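# Seat a flat cable's loose end and latch its connector

## Task

Insert the loose end of the flat cable fully into the empty connector and close that connector's latch, while the cable's opposite end stays latched in the other connector.

## Robot and tools

Robot: two arms, left_arm and right_arm, each ending in a two-finger parallel gripper with a wrist camera. Their bases sit near (+0.010, +0.331, 0) m for left_arm and (0, -0.322, 0) m for right_arm in the scene frame, each turned very slightly about z.

Frames. Scene frame: origin at table height, midway between the nominal bases; +z up, +x out across the table, left_arm on +y. Arm names do not match image sides. Each arm reports its hand pose, velocities, targets and wrist camera pose in its own base frame. Fixed cameras and the table use the scene frame. Motion offsets are taken along the current Hand target's own axes. On the gripper, +z runs along the fingers and the fingers close along y. end_effector_position is the point between the pads, roughly 1 cm short of the fingertips. Reported poses can be off by a few centimetres, worse at long reach.

execute_actions(actions, cameras). actions is a list of actions; each action is a table of up to 15 rows, one row per 1/30 s step; a short table repeats its last row to fill 15 steps. Every row holds 14 numbers in [-1, 1], one list covering both arms: left_arm dx, dy, dz, rx, ry, rz, opening, then right_arm in the same order. The first six are an offset from that arm's Hand target as it stood when the action began, not from the previous row; 1.0 equals 0.6 m or 180 degrees, and rx, ry, rz form a single rotation vector. Sending the same offset in a new action moves the arm further. Opening is absolute: +1 fully open (0.094 m), -1 closed. Six zeros re-request the present Hand target; the opening is always a live command, so repeat the current value to keep a grip unchanged. Images come back only with an empty actions list or when cameras names them.

move(target, speed, blend, opening_speed, grip_force, blocking, cameras). target is one 14-number row laid out as above, or a list of up to 15 such rows; every row is an offset from the same starting Hand targets. Straight paths, ending together, lasting 0.5 to 10 s. speed: top path speed in m/s, 0.002 to 2.9, default 0.25, turning capped at twice that in rad/s; one value or one per target. blend: corner rounding in metres for a list, 0 means stop at each. opening_speed: finger rate per second on the -1 to +1 scale, at least 0.2; use it slowly for delicate parts. grip_force: per-pad limit in newtons, 10 to 50, kept until changed; lower values close slowly. blocking=false returns after about 0.5 s while motion continues. Paths do not avoid obstacles or the other arm; faster moves lag, stray and hit harder. The result adds a move: line giving the ending (done, off_target, moving, held, fault) and limits such as paced (pose clipped) or held (steps withheld). done means at rest within 10 mm and 2 degrees; it says nothing about contact.

wait(seconds 0 to 10): let the scene run with the last commands. stop(): brake a running move. zoom_image(camera, region [x0, y0, x1, y1] in pixels, at most 504 by 504) enlarges part of the latest image from one of cam_high, cam_low, cam_face, cam_latch, cam_slot, cam_left_wrist, cam_right_wrist (all 896x504). read_manual(section) gives only licence text. finished_scene(scene) ends the current scene permanently; the goal must hold with the robot released.

Reading results. Hand target is the last commanded pose after clipping and is the base for the next offsets. Grippers often rest short of it, from friction or weight, by up to a few centimetres; any new command, even zeros, requests it again, and a leftover gap can be sent as an extra offset. Each control step limits commanded orientation to 40 degrees from the measured one. grip_measured uses the opening scale; empty it reads up to about 2.5 mm wide, and on a hard part it reads a few mm narrower than the part. Joint positions end with the finger opening in metres. Joint velocities may read within noise. Joint torques include gravity, carry per-arm offsets and noise; numbers 1 to 3 wrap at ±28 N m. Tool commands lists current commands. MOTOR HOT appears at 75 °C; an OVER-TEMPERATURE FAULT at 90 °C folds that arm and disables it.

Cautions. Don't drop parts or release them while moving, and never let anything leave the table. Avoid slams, hard presses and fast contact; a target far beyond a contact presses harder. A blocked arm keeps pushing until commanded back past its gripper. Keep the grippers, housings and wrist cameras away from each other, and never close one gripper on the other's fingers. Avoid straining the wrist camera cables. Don't route a path near an arm's own base; go around it. Limit holding loads, stretched poses and unreachable targets to keep motors cool. Any arm stop costs, so move smoothly and with modest effort.

Each tool is called by a JSON object that holds its "method" and its "body".

## Session

{"method": "execute_actions", "body": {"actions": []}}

Scene clock: 0.00 s.
left_arm: end_effector_position=(+0.2237, -0.0945, +0.3098) grip_measured=+1.000 end_effector_quat_wxyz=(+0.406, +0.030, +0.894, -0.186) | right_arm: end_effector_position=(+0.2134, +0.0737, +0.3977) grip_measured=+1.000 end_effector_quat_wxyz=(+0.566, +0.129, +0.808, +0.094)
Joint positions: left_arm=[-0.317 0.821 1.214 -1.043 0.118 -0.308 0.094] | right_arm=[1.016 0.866 1.415 -1.147 0.921 0.82 0.094]
Joint velocities: within noise
Joint torques (N m): no reading
Heat: left arm: 30 °C; right arm: 32 °C.
Hand target: left_arm +0.2235, -0.0945, +0.3167; +0.415, +0.032, +0.889, -0.189 | right_arm +0.2128, +0.0706, +0.4016; +0.571, +0.133, +0.805, +0.094
Tool commands: left_gripper/opening=+1.0 right_gripper/opening=+1.0

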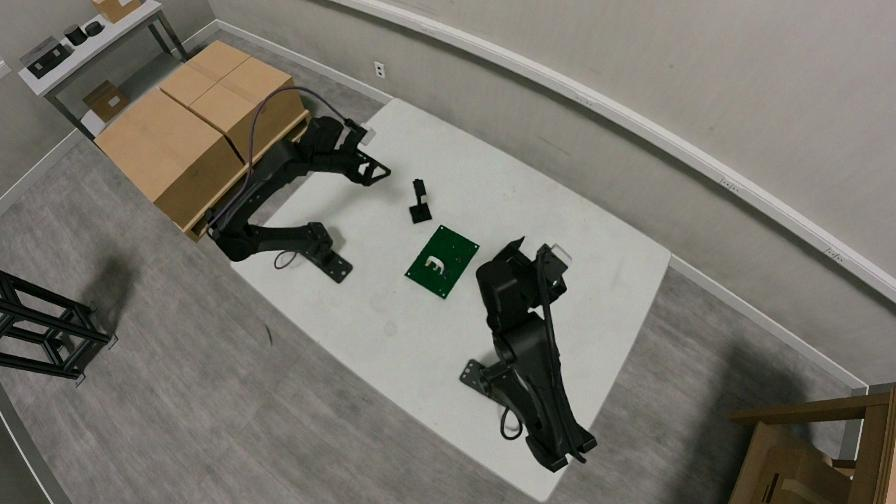

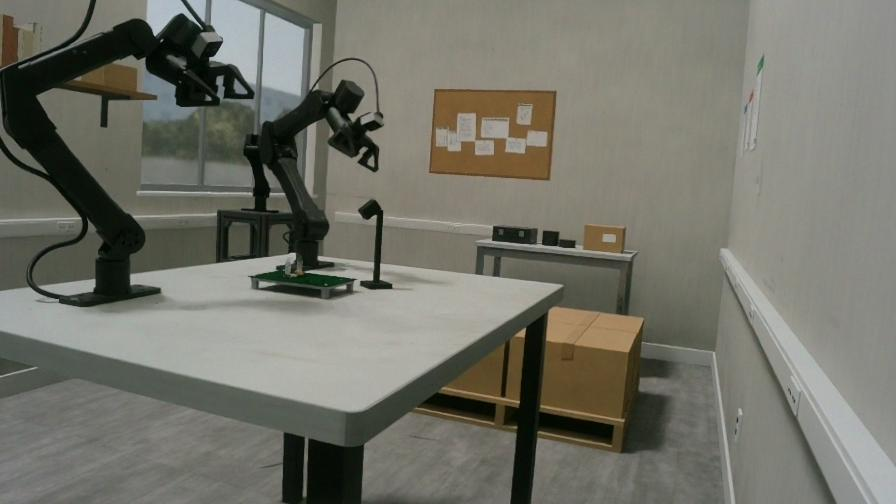

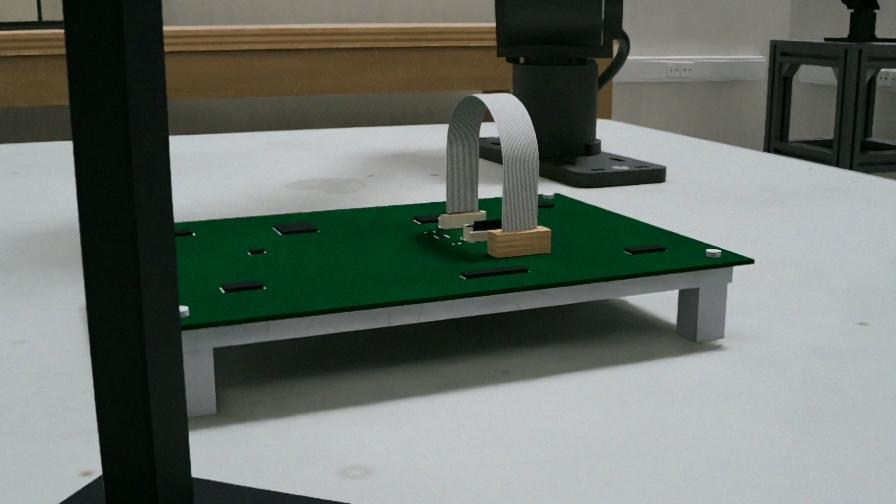

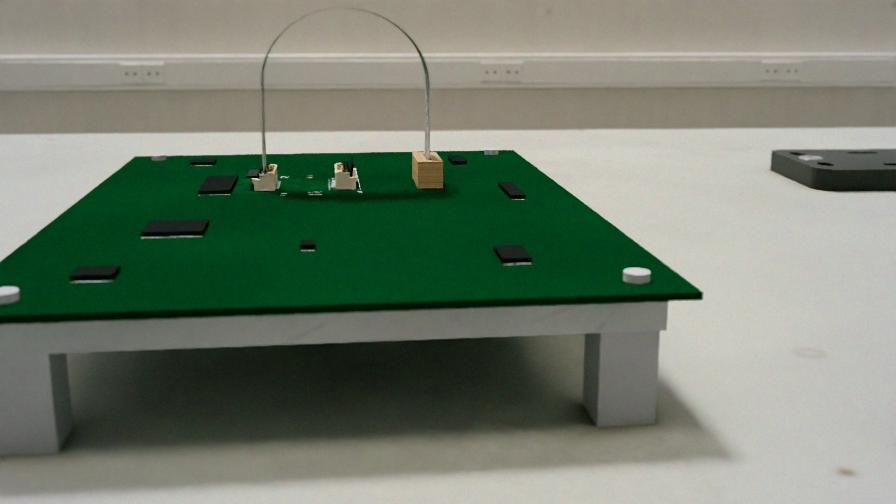

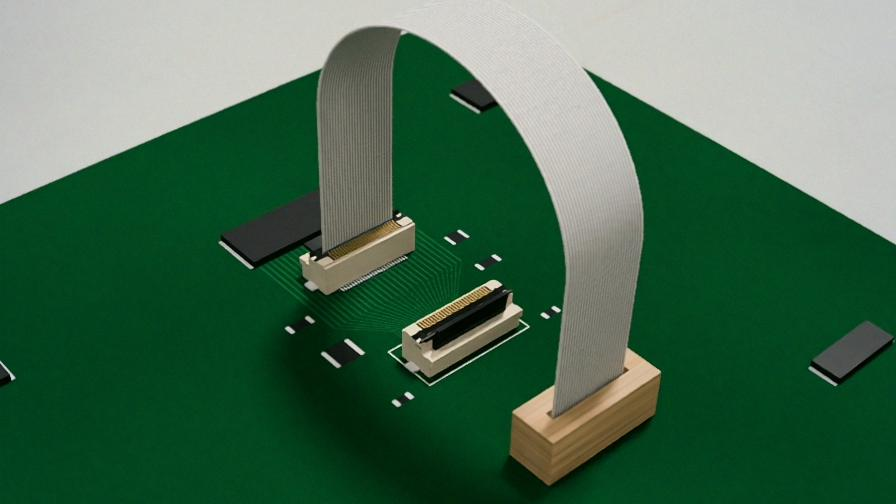

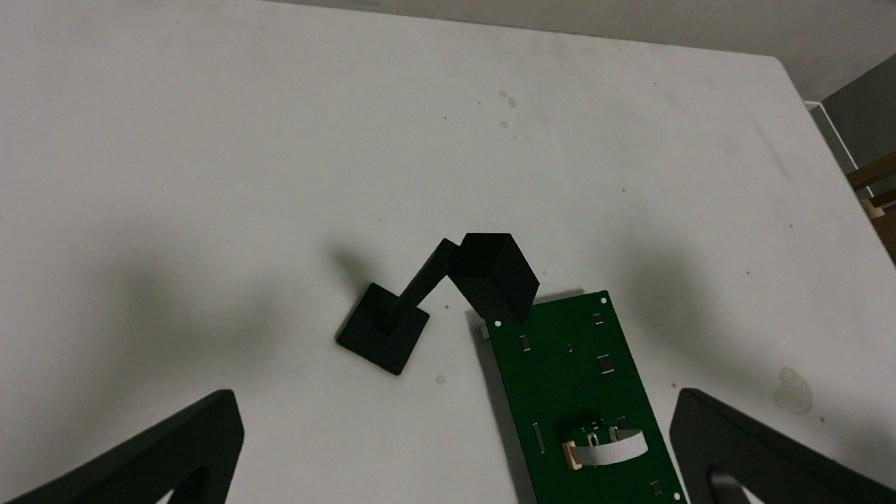

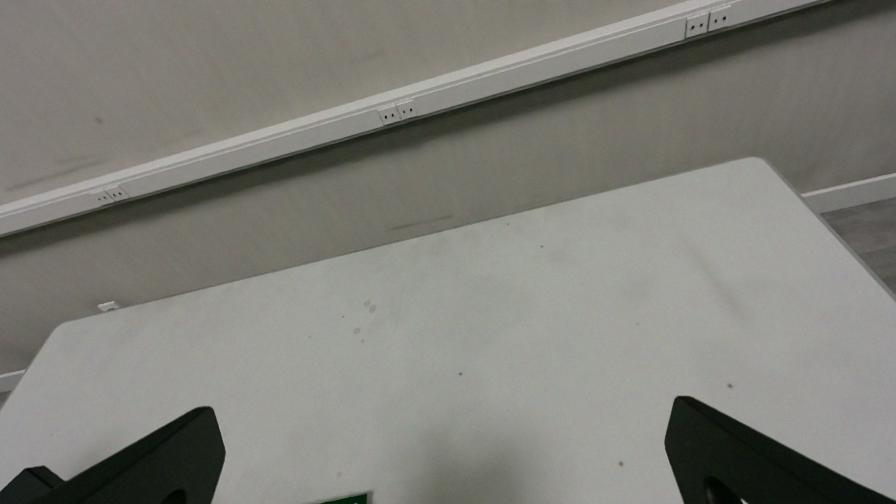

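{"method": "zoom_image", "body": {"camera": "cam_slot", "region": [380, 260, 550, 400]}}

{"method": "zoom_image", "body": {"camera": "cam_slot", "region": [280, 180, 450, 320]}}

{"method": "zoom_image", "body": {"camera": "cam_latch", "region": [220, 120, 480, 220]}}

{"method": "zoom_image", "body": {"camera": "cam_left_wrist", "region": [440, 280, 720, 504]}}

{"method": "zoom_image", "body": {"camera": "cam_high", "region": [380, 170, 520, 310]}}

{"method": "zoom_image", "body": {"camera": "cam_face", "region": [400, 180, 580, 280]}}

Scaled by 2.965 from the camera's 896x504 image, which has a finer 1280x720 frame.

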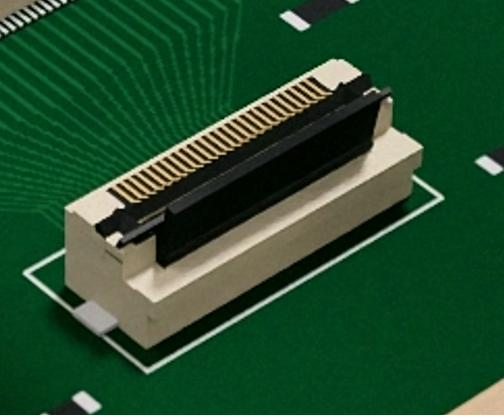

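Scaled by 2.965 from the camera's 896x504 image, which has a finer 1280x720 frame.

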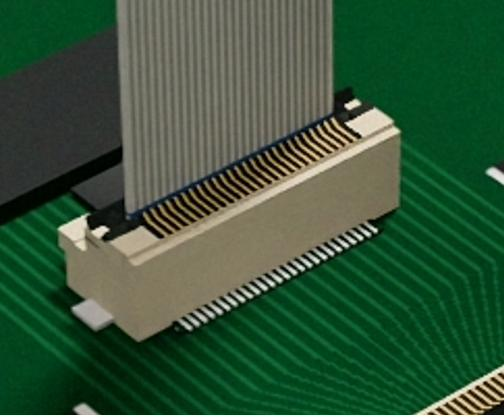

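Scaled by 1.938 from the camera's 896x504 image, which has a finer 1280x720 frame.

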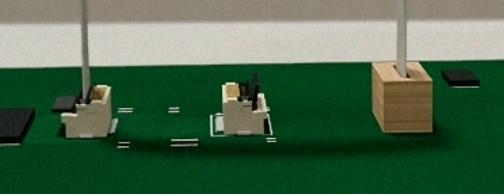

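Scaled by 1.800 from the camera's 896x504 image, which has a finer 1280x720 frame.

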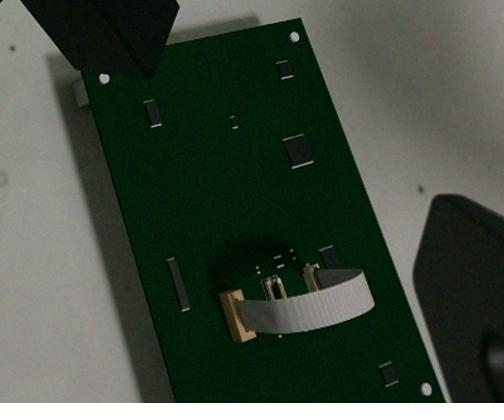

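Scaled by 3.600 from the camera's 896x504 image, which has a finer 1280x720 frame.

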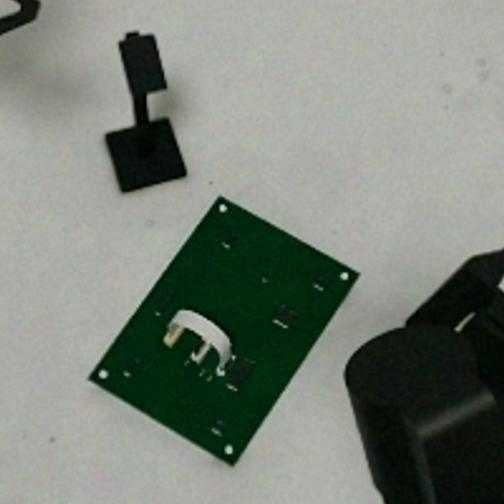

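Scaled by 2.800 from the camera's 896x504 image, which has a finer 1280x720 frame.

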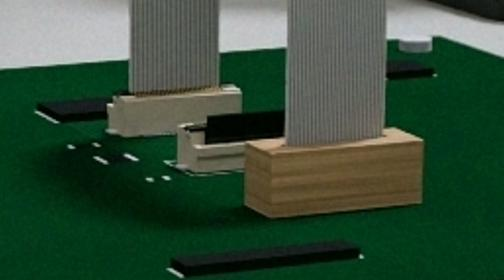

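{"method": "zoom_image", "body": {"camera": "cam_latch", "region": [240, 150, 290, 200]}}

{"method": "zoom_image", "body": {"camera": "cam_latch", "region": [320, 150, 370, 200]}}

{"method": "zoom_image", "body": {"camera": "cam_face", "region": [430, 200, 500, 250]}}

{"method": "zoom_image", "body": {"camera": "cam_slot", "region": [390, 270, 460, 390]}}

{"method": "zoom_image", "body": {"camera": "cam_slot", "region": [290, 200, 360, 300]}}

Scaled by 10.080 from the camera's 896x504 image, which has a finer 1280x720 frame.

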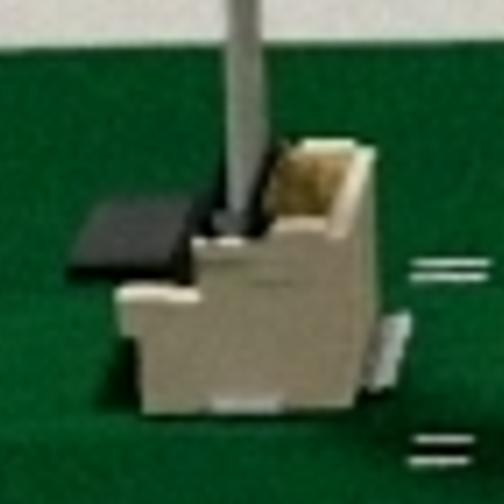

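Scaled by 10.080 from the camera's 896x504 image, which has a finer 1280x720 frame.

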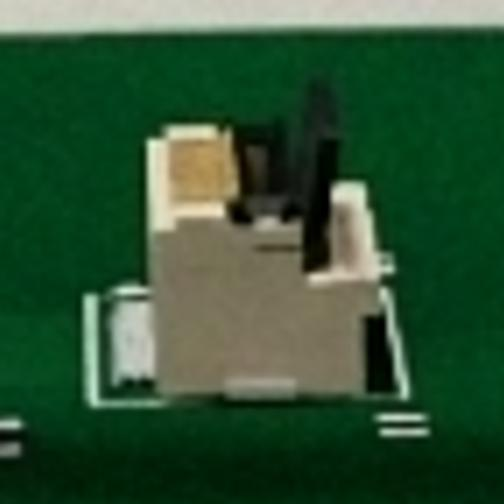

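Scaled by 7.200 from the camera's 896x504 image, which has a finer 1280x720 frame.

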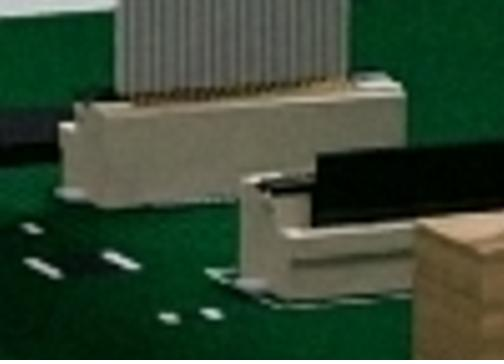

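Scaled by 4.200 from the camera's 896x504 image, which has a finer 1280x720 frame.

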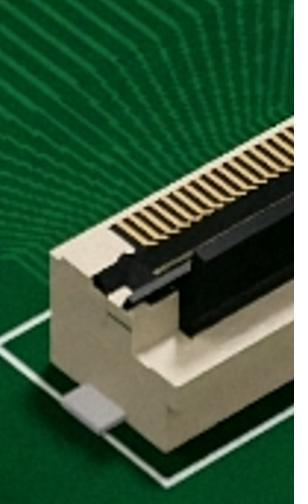

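Scaled by 5.040 from the camera's 896x504 image, which has a finer 1280x720 frame.

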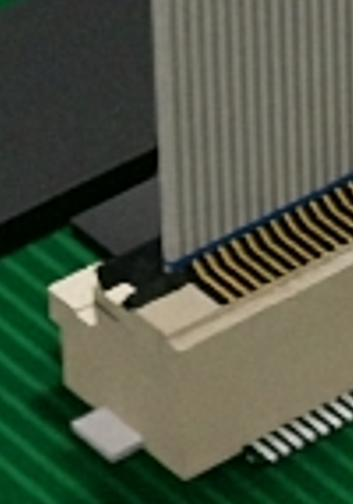

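{"method": "move", "body": {"target": [0,0,0,0,0,0,1,0.406,0.300,-0.056,0.0185,0.1134,-0.1025,0], "cameras": ["cam_right_wrist","cam_high","cam_left_wrist","cam_slot"]}}

Scene clock: 16.53 s.
left_arm: end_effector_position=(+0.2237, -0.0945, +0.3098) grip_measured=+1.000 end_effector_quat_wxyz=(+0.406, +0.030, +0.894, -0.186) | right_arm: end_effector_position=(+0.1230, +0.3189, +0.2401) grip_measured=+0.002 end_effector_quat_wxyz=(+0.415, -0.013, +0.910, +0.007)
Joint positions: left_arm=[-0.317 0.821 1.214 -1.043 0.118 -0.308 0.094] | right_arm=[1.609 1.757 1.718 -1.542 0.856 1.586 0.047]
Joint torques (N m): left_arm=[0.09 -0.2 8.29 1.58 -0.02 0.03] | right_arm=[0.29 -6.93 6.23 0.05 0.57 0.11]
Heat: left arm: 32 °C; right arm: 32 °C.
Hand target: left_arm +0.2235, -0.0945, +0.3167; +0.415, +0.032, +0.889, -0.189 | right_arm +0.1240, +0.3196, +0.2498; +0.423, +0.001, +0.906, +0.001
Off the commanded pose: left_arm 0.007 m, 1 deg | right_arm 0.010 m, 2 deg.
joint sent to its limit (right arm) — joint 4 (wrist pitch), lower limit. The joint targets still meet the commanded pose.
move: done
Images, in order (width x height): cam_high 896x504, cam_slot 896x504, cam_left_wrist 896x504, cam_right_wrist 896x504.

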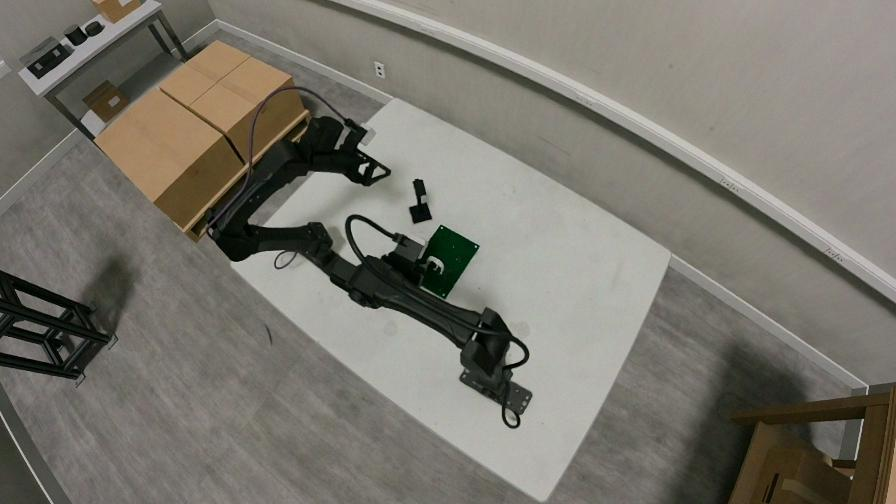

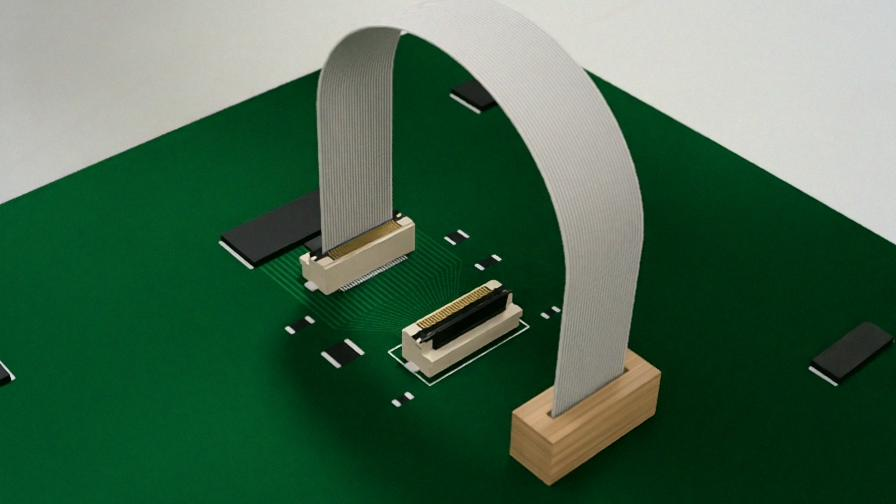

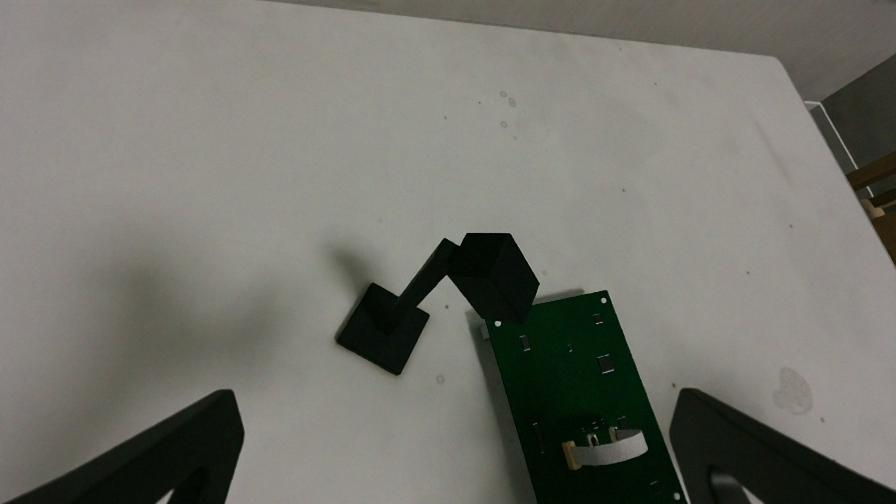

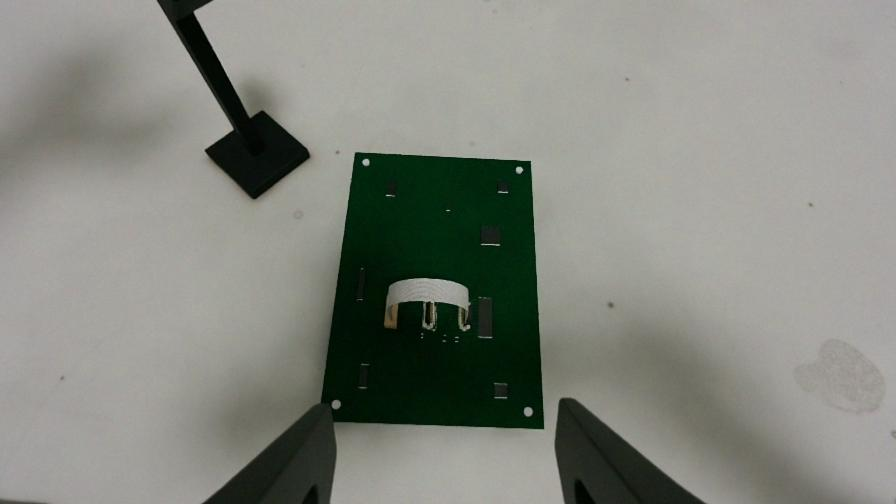

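{"method": "move", "body": {"target": [0,0,0,0,0,0,1,0.146,0.067,0.179,0.0098,0,0.0082,-0.35], "cameras": ["cam_right_wrist","cam_face","cam_latch","cam_slot"]}}

Scene clock: 26.47 s.
left_arm: end_effector_position=(+0.2237, -0.0945, +0.3098) grip_measured=+1.000 end_effector_quat_wxyz=(+0.406, +0.030, +0.894, -0.186) | right_arm: end_effector_position=(+0.1448, +0.3577, +0.1102) grip_measured=-0.348 end_effector_quat_wxyz=(+0.410, +0.012, +0.912, -0.015)
Joint positions: left_arm=[-0.317 0.821 1.214 -1.043 0.118 -0.308 0.094] | right_arm=[1.541 1.967 1.477 -1.103 0.846 1.577 0.031]
Joint torques (N m): left_arm=[0.17 -0.35 8.25 1.59 -0.02 -0.01] | right_arm=[-0.47 -8.4 4.26 0.31 0.63 0]
Heat: left arm: 33 °C; right arm: 33 °C.
Hand target: left_arm +0.2235, -0.0945, +0.3167; +0.415, +0.032, +0.889, -0.189 | right_arm +0.1503, +0.3601, +0.1138; +0.423, +0.019, +0.906, -0.007
Off the commanded pose: left_arm 0.007 m, 1 deg | right_arm 0.007 m, 2 deg.
move: done
Images, in order (width x height): cam_face 896x504, cam_latch 896x504, cam_slot 896x504, cam_right_wrist 896x504.

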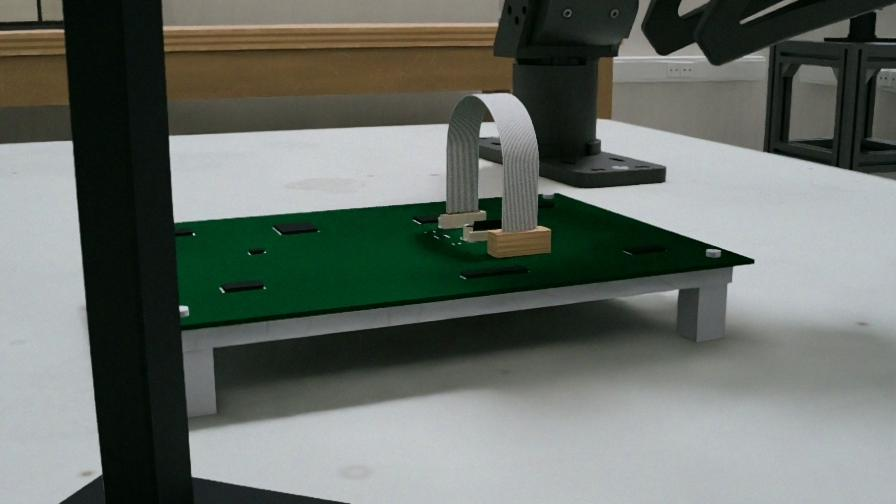

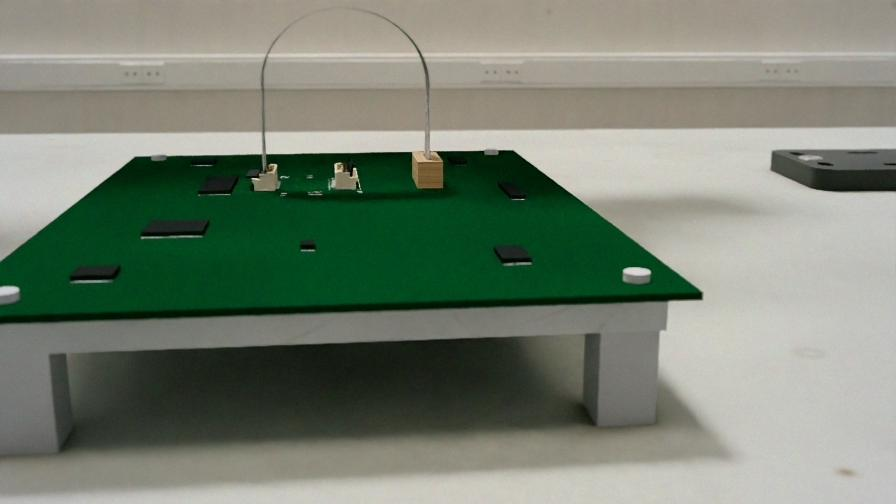

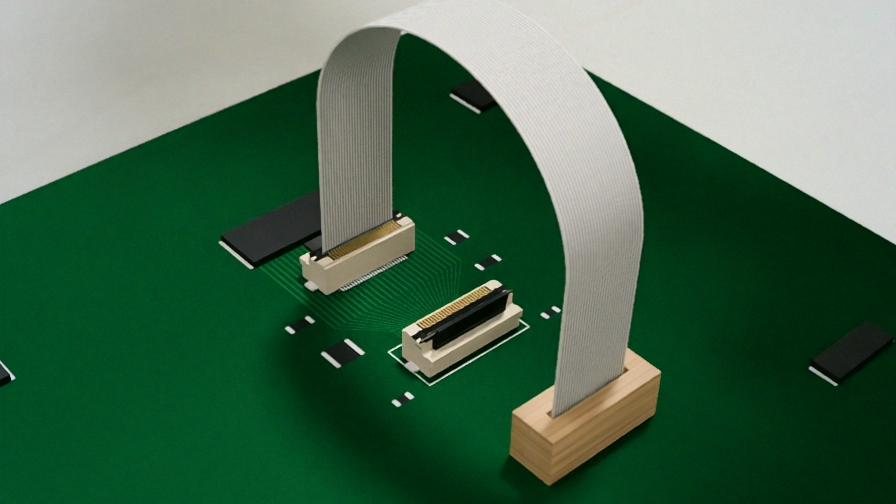

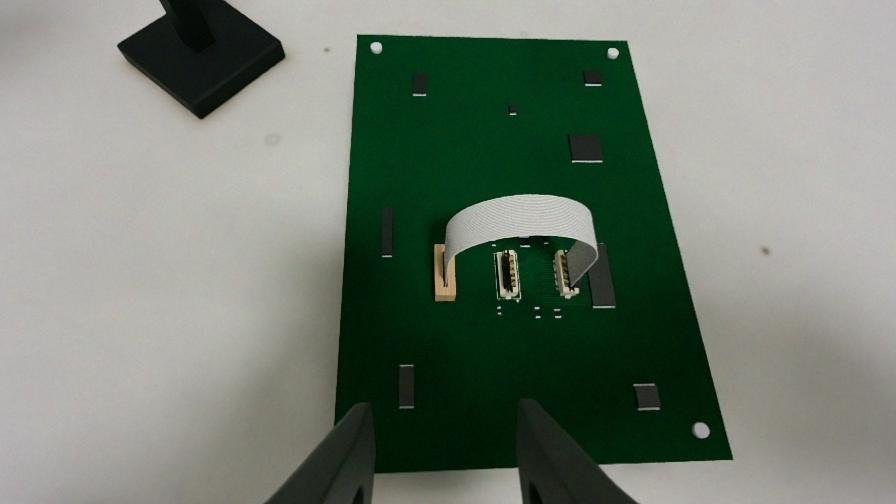

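{"method": "move", "body": {"target": [0,0,0,0,0,0,1,0.0209,-0.0003,0.0898,-0.0146,0,-0.005,-0.35], "cameras": ["cam_right_wrist","cam_face","cam_latch","cam_slot"]}}

Scene clock: 31.33 s.
left_arm: end_effector_position=(+0.2237, -0.0945, +0.3098) grip_measured=+1.000 end_effector_quat_wxyz=(+0.406, +0.030, +0.894, -0.186) | right_arm: end_effector_position=(+0.1799, +0.3570, +0.0634) grip_measured=-0.348 end_effector_quat_wxyz=(+0.411, -0.006, +0.911, +0.000)
Joint positions: left_arm=[-0.317 0.821 1.214 -1.043 0.118 -0.308 0.094] | right_arm=[1.443 1.967 1.275 -0.73 0.838 1.364 0.031]
Joint torques (N m): left_arm=[0.01 -0.17 8.34 1.6 0 0.06] | right_arm=[-0.14 -9.11 3.75 0.61 0.58 0.02]
Heat: left arm: 33 °C; right arm: 33 °C.
Hand target: left_arm +0.2235, -0.0945, +0.3167; +0.415, +0.032, +0.889, -0.189 | right_arm +0.1836, +0.3587, +0.0696; +0.424, +0.002, +0.906, +0.010
Off the commanded pose: left_arm 0.007 m, 1 deg | right_arm 0.007 m, 2 deg.
move: done
Images, in order (width x height): cam_face 896x504, cam_latch 896x504, cam_slot 896x504, cam_right_wrist 896x504.

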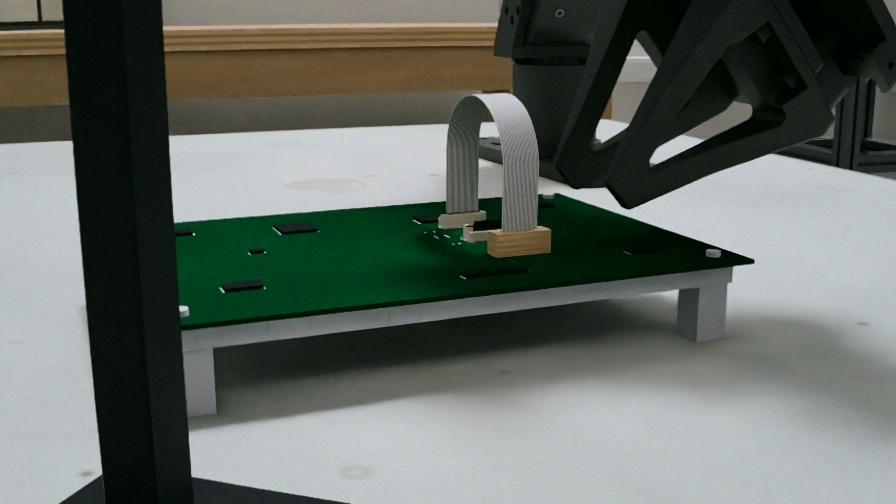

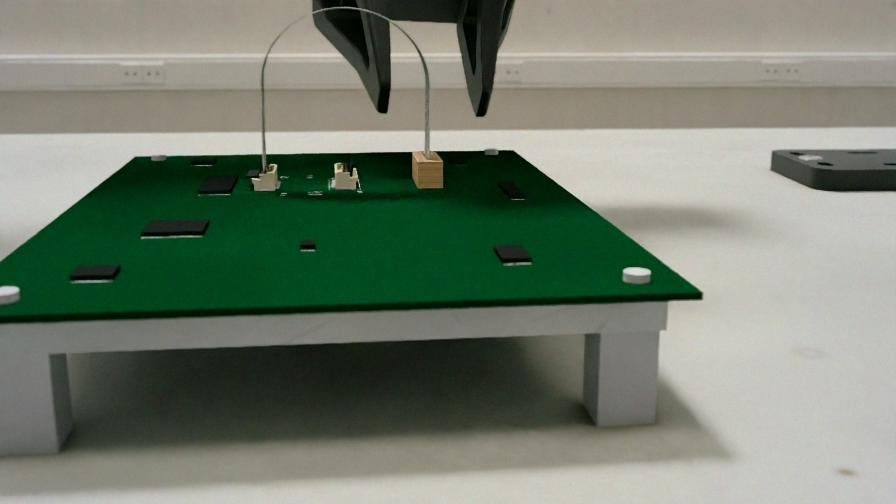

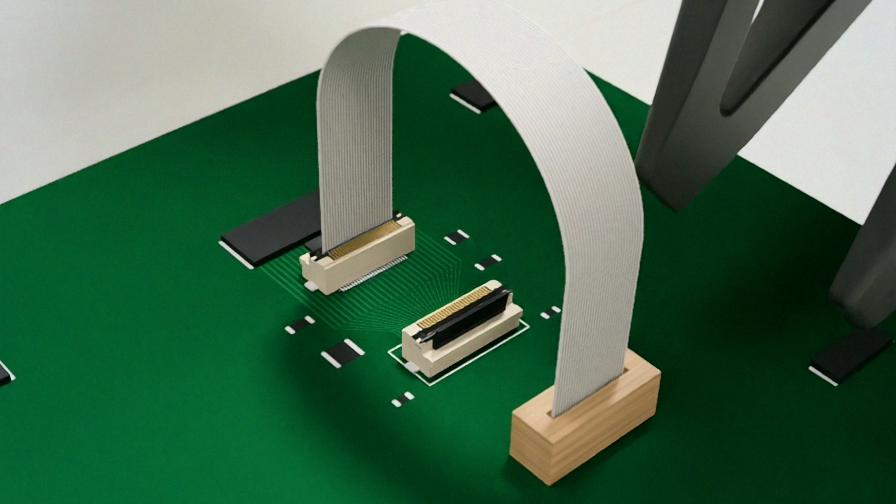

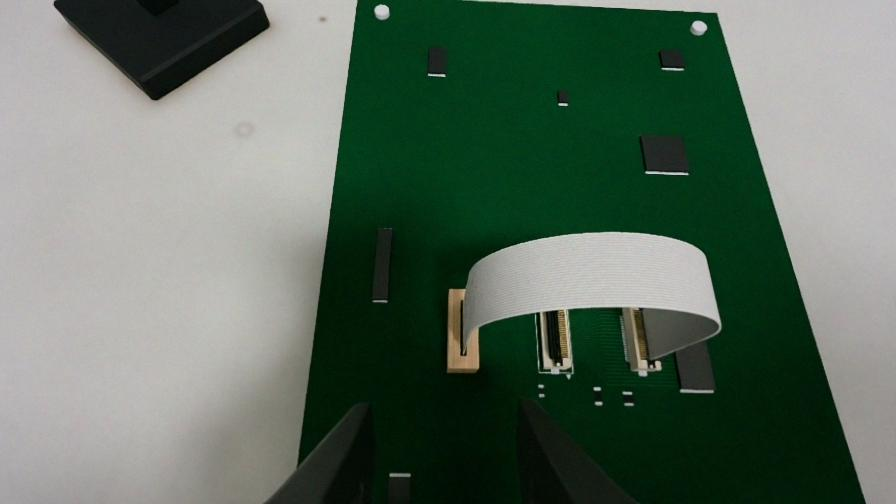

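{"method": "move", "body": {"target": [0,0,0,0,0,0,1,-0.0277,-0.0095,0.0443,0.003,0,0.0025,-0.35], "speed": 0.1, "cameras": ["cam_right_wrist","cam_face","cam_latch","cam_slot"]}}

Scene clock: 37.63 s.
left_arm: end_effector_position=(+0.2237, -0.0945, +0.3098) grip_measured=+1.000 end_effector_quat_wxyz=(+0.406, +0.030, +0.894, -0.186) | right_arm: end_effector_position=(+0.2104, +0.3515, +0.0568) grip_measured=-0.348 end_effector_quat_wxyz=(+0.410, -0.002, +0.912, -0.004)
Joint positions: left_arm=[-0.317 0.821 1.214 -1.043 0.118 -0.308 0.094] | right_arm=[1.357 1.967 1.243 -0.621 0.822 1.254 0.031]
Joint torques (N m): left_arm=[0.16 -0.23 8.21 1.59 -0.04 0] | right_arm=[-0.24 -9.5 3.79 0.74 0.57 0]
Heat: left arm: 33 °C; right arm: 33 °C.
Hand target: left_arm +0.2235, -0.0945, +0.3167; +0.415, +0.032, +0.889, -0.189 | right_arm +0.2146, +0.3533, +0.0653; +0.423, +0.008, +0.906, +0.007
Off the commanded pose: left_arm 0.007 m, 1 deg | right_arm 0.010 m, 2 deg.
move: done
Images, in order (width x height): cam_face 896x504, cam_latch 896x504, cam_slot 896x504, cam_right_wrist 896x504.

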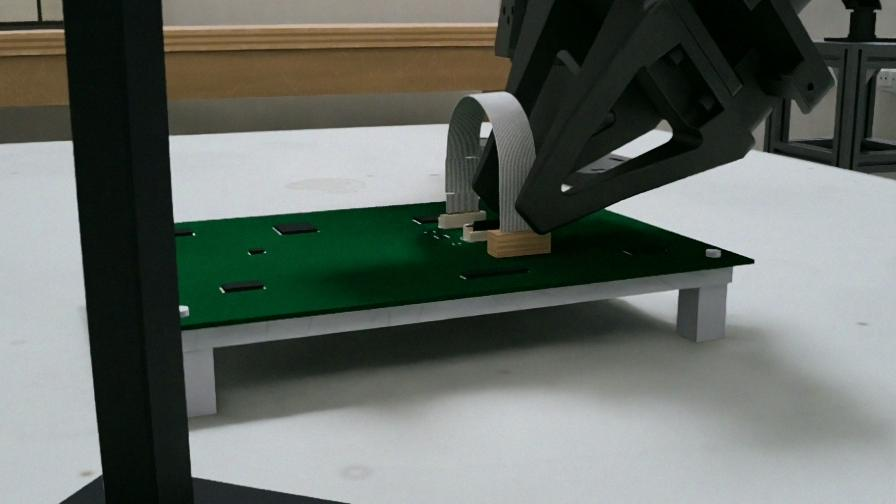

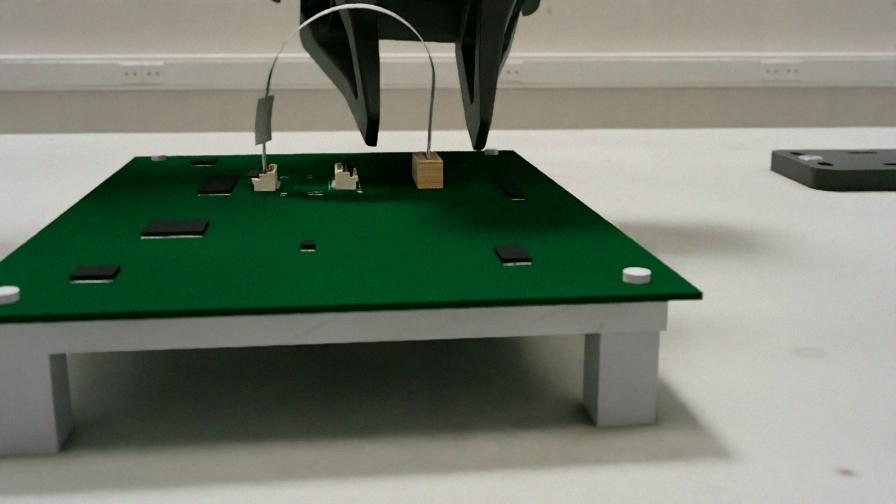

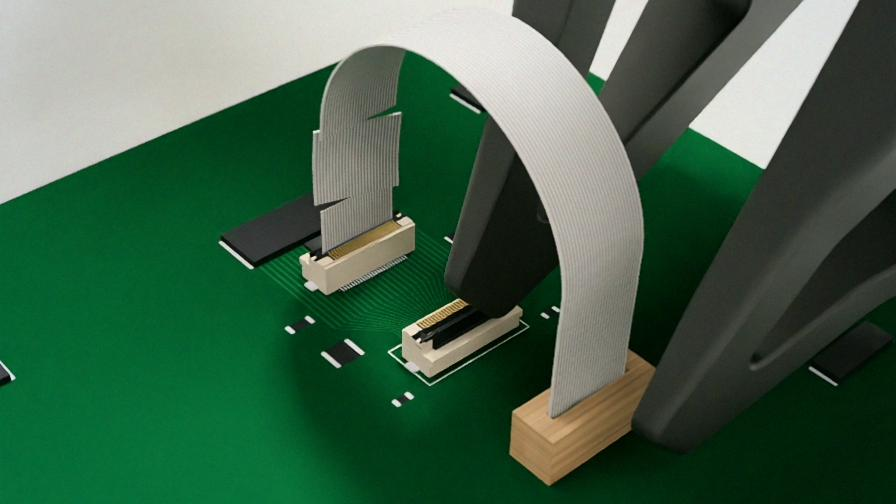

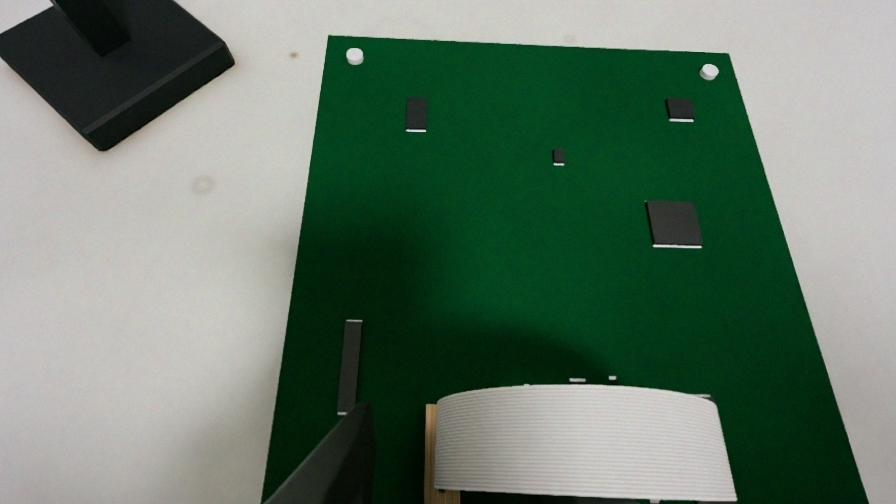

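{"method": "move", "body": {"target": [[0,0,0,0,0,0,1,-0.0038,0,-0.0032,0,0,0,-0.35],[0,0,0,0,0,0,1,-0.0038,0,-0.0032,0,0,0,-1]], "speed": 0.1, "grip_force": 25, "cameras": ["cam_right_wrist","cam_face","cam_latch","cam_slot"]}}

Scene clock: 42.40 s.
left_arm: end_effector_position=(+0.2237, -0.0945, +0.3098) grip_measured=+1.000 end_effector_quat_wxyz=(+0.406, +0.030, +0.894, -0.186) | right_arm: end_effector_position=(+0.2104, +0.3516, +0.0567) grip_measured=-0.989 end_effector_quat_wxyz=(+0.410, -0.003, +0.912, -0.004)
Joint positions: left_arm=[-0.317 0.821 1.214 -1.043 0.118 -0.308 0.094] | right_arm=[1.357 1.967 1.243 -0.621 0.821 1.253 0.001]
Joint torques (N m): left_arm=[0.08 -0.35 8.4 1.6 -0.01 0.06] | right_arm=[-0.18 -9.95 4.19 0.66 0.58 0.01]
Heat: left arm: 33 °C; right arm: 34 °C.
Hand target: left_arm +0.2235, -0.0945, +0.3167; +0.415, +0.032, +0.889, -0.189 | right_arm +0.2145, +0.3532, +0.0682; +0.423, +0.008, +0.906, +0.007
Off the commanded pose: left_arm 0.007 m, 1 deg | right_arm 0.012 m, 2 deg.
grip_force (N): 25, 25
move: off_target (right_arm); target 2's new opening was sent with right_arm's hand 0.012 m and 2 deg from that target
Images, in order (width x height): cam_face 896x504, cam_latch 896x504, cam_slot 896x504, cam_right_wrist 896x504.

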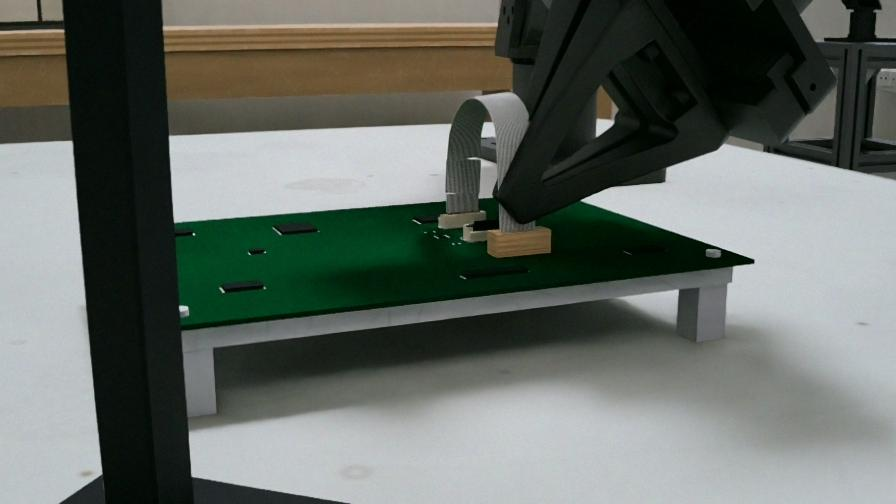

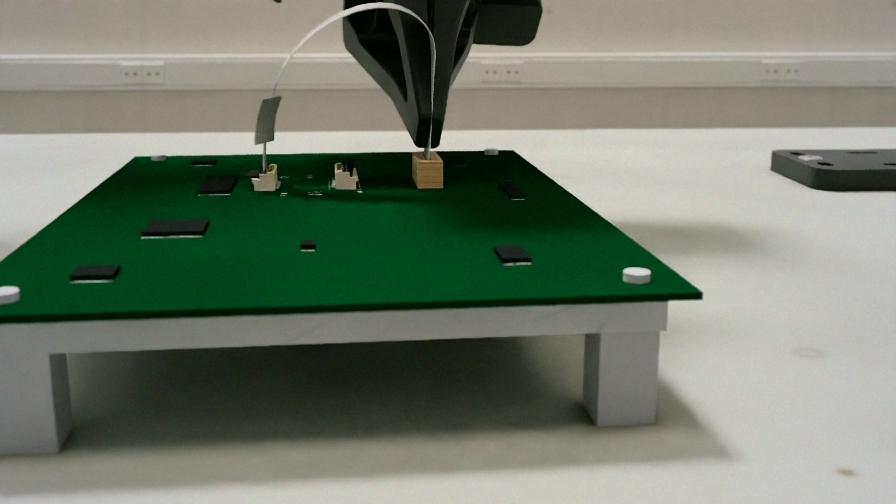

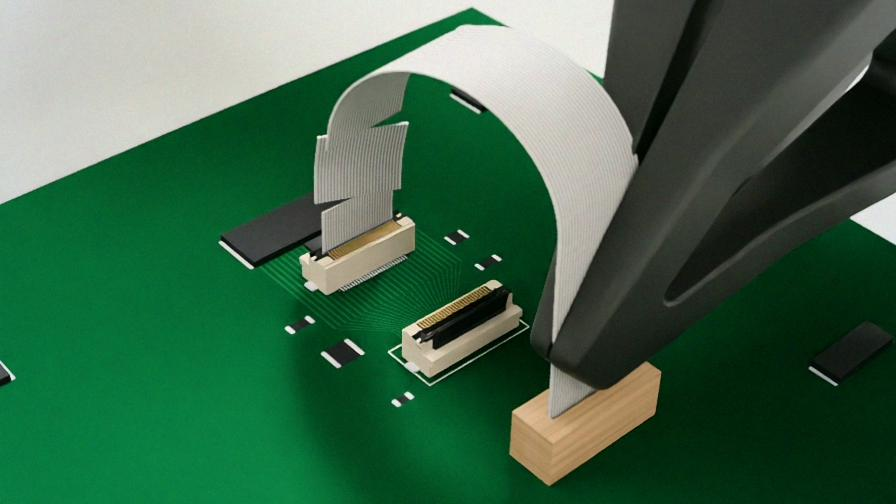

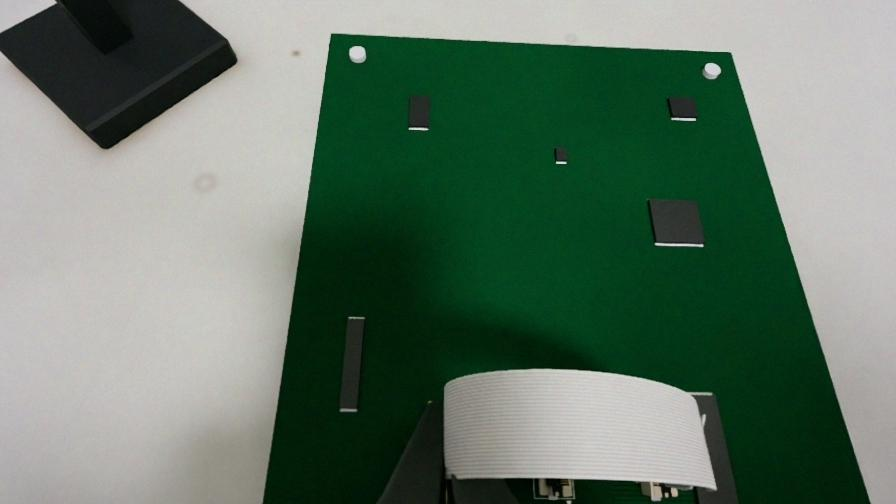

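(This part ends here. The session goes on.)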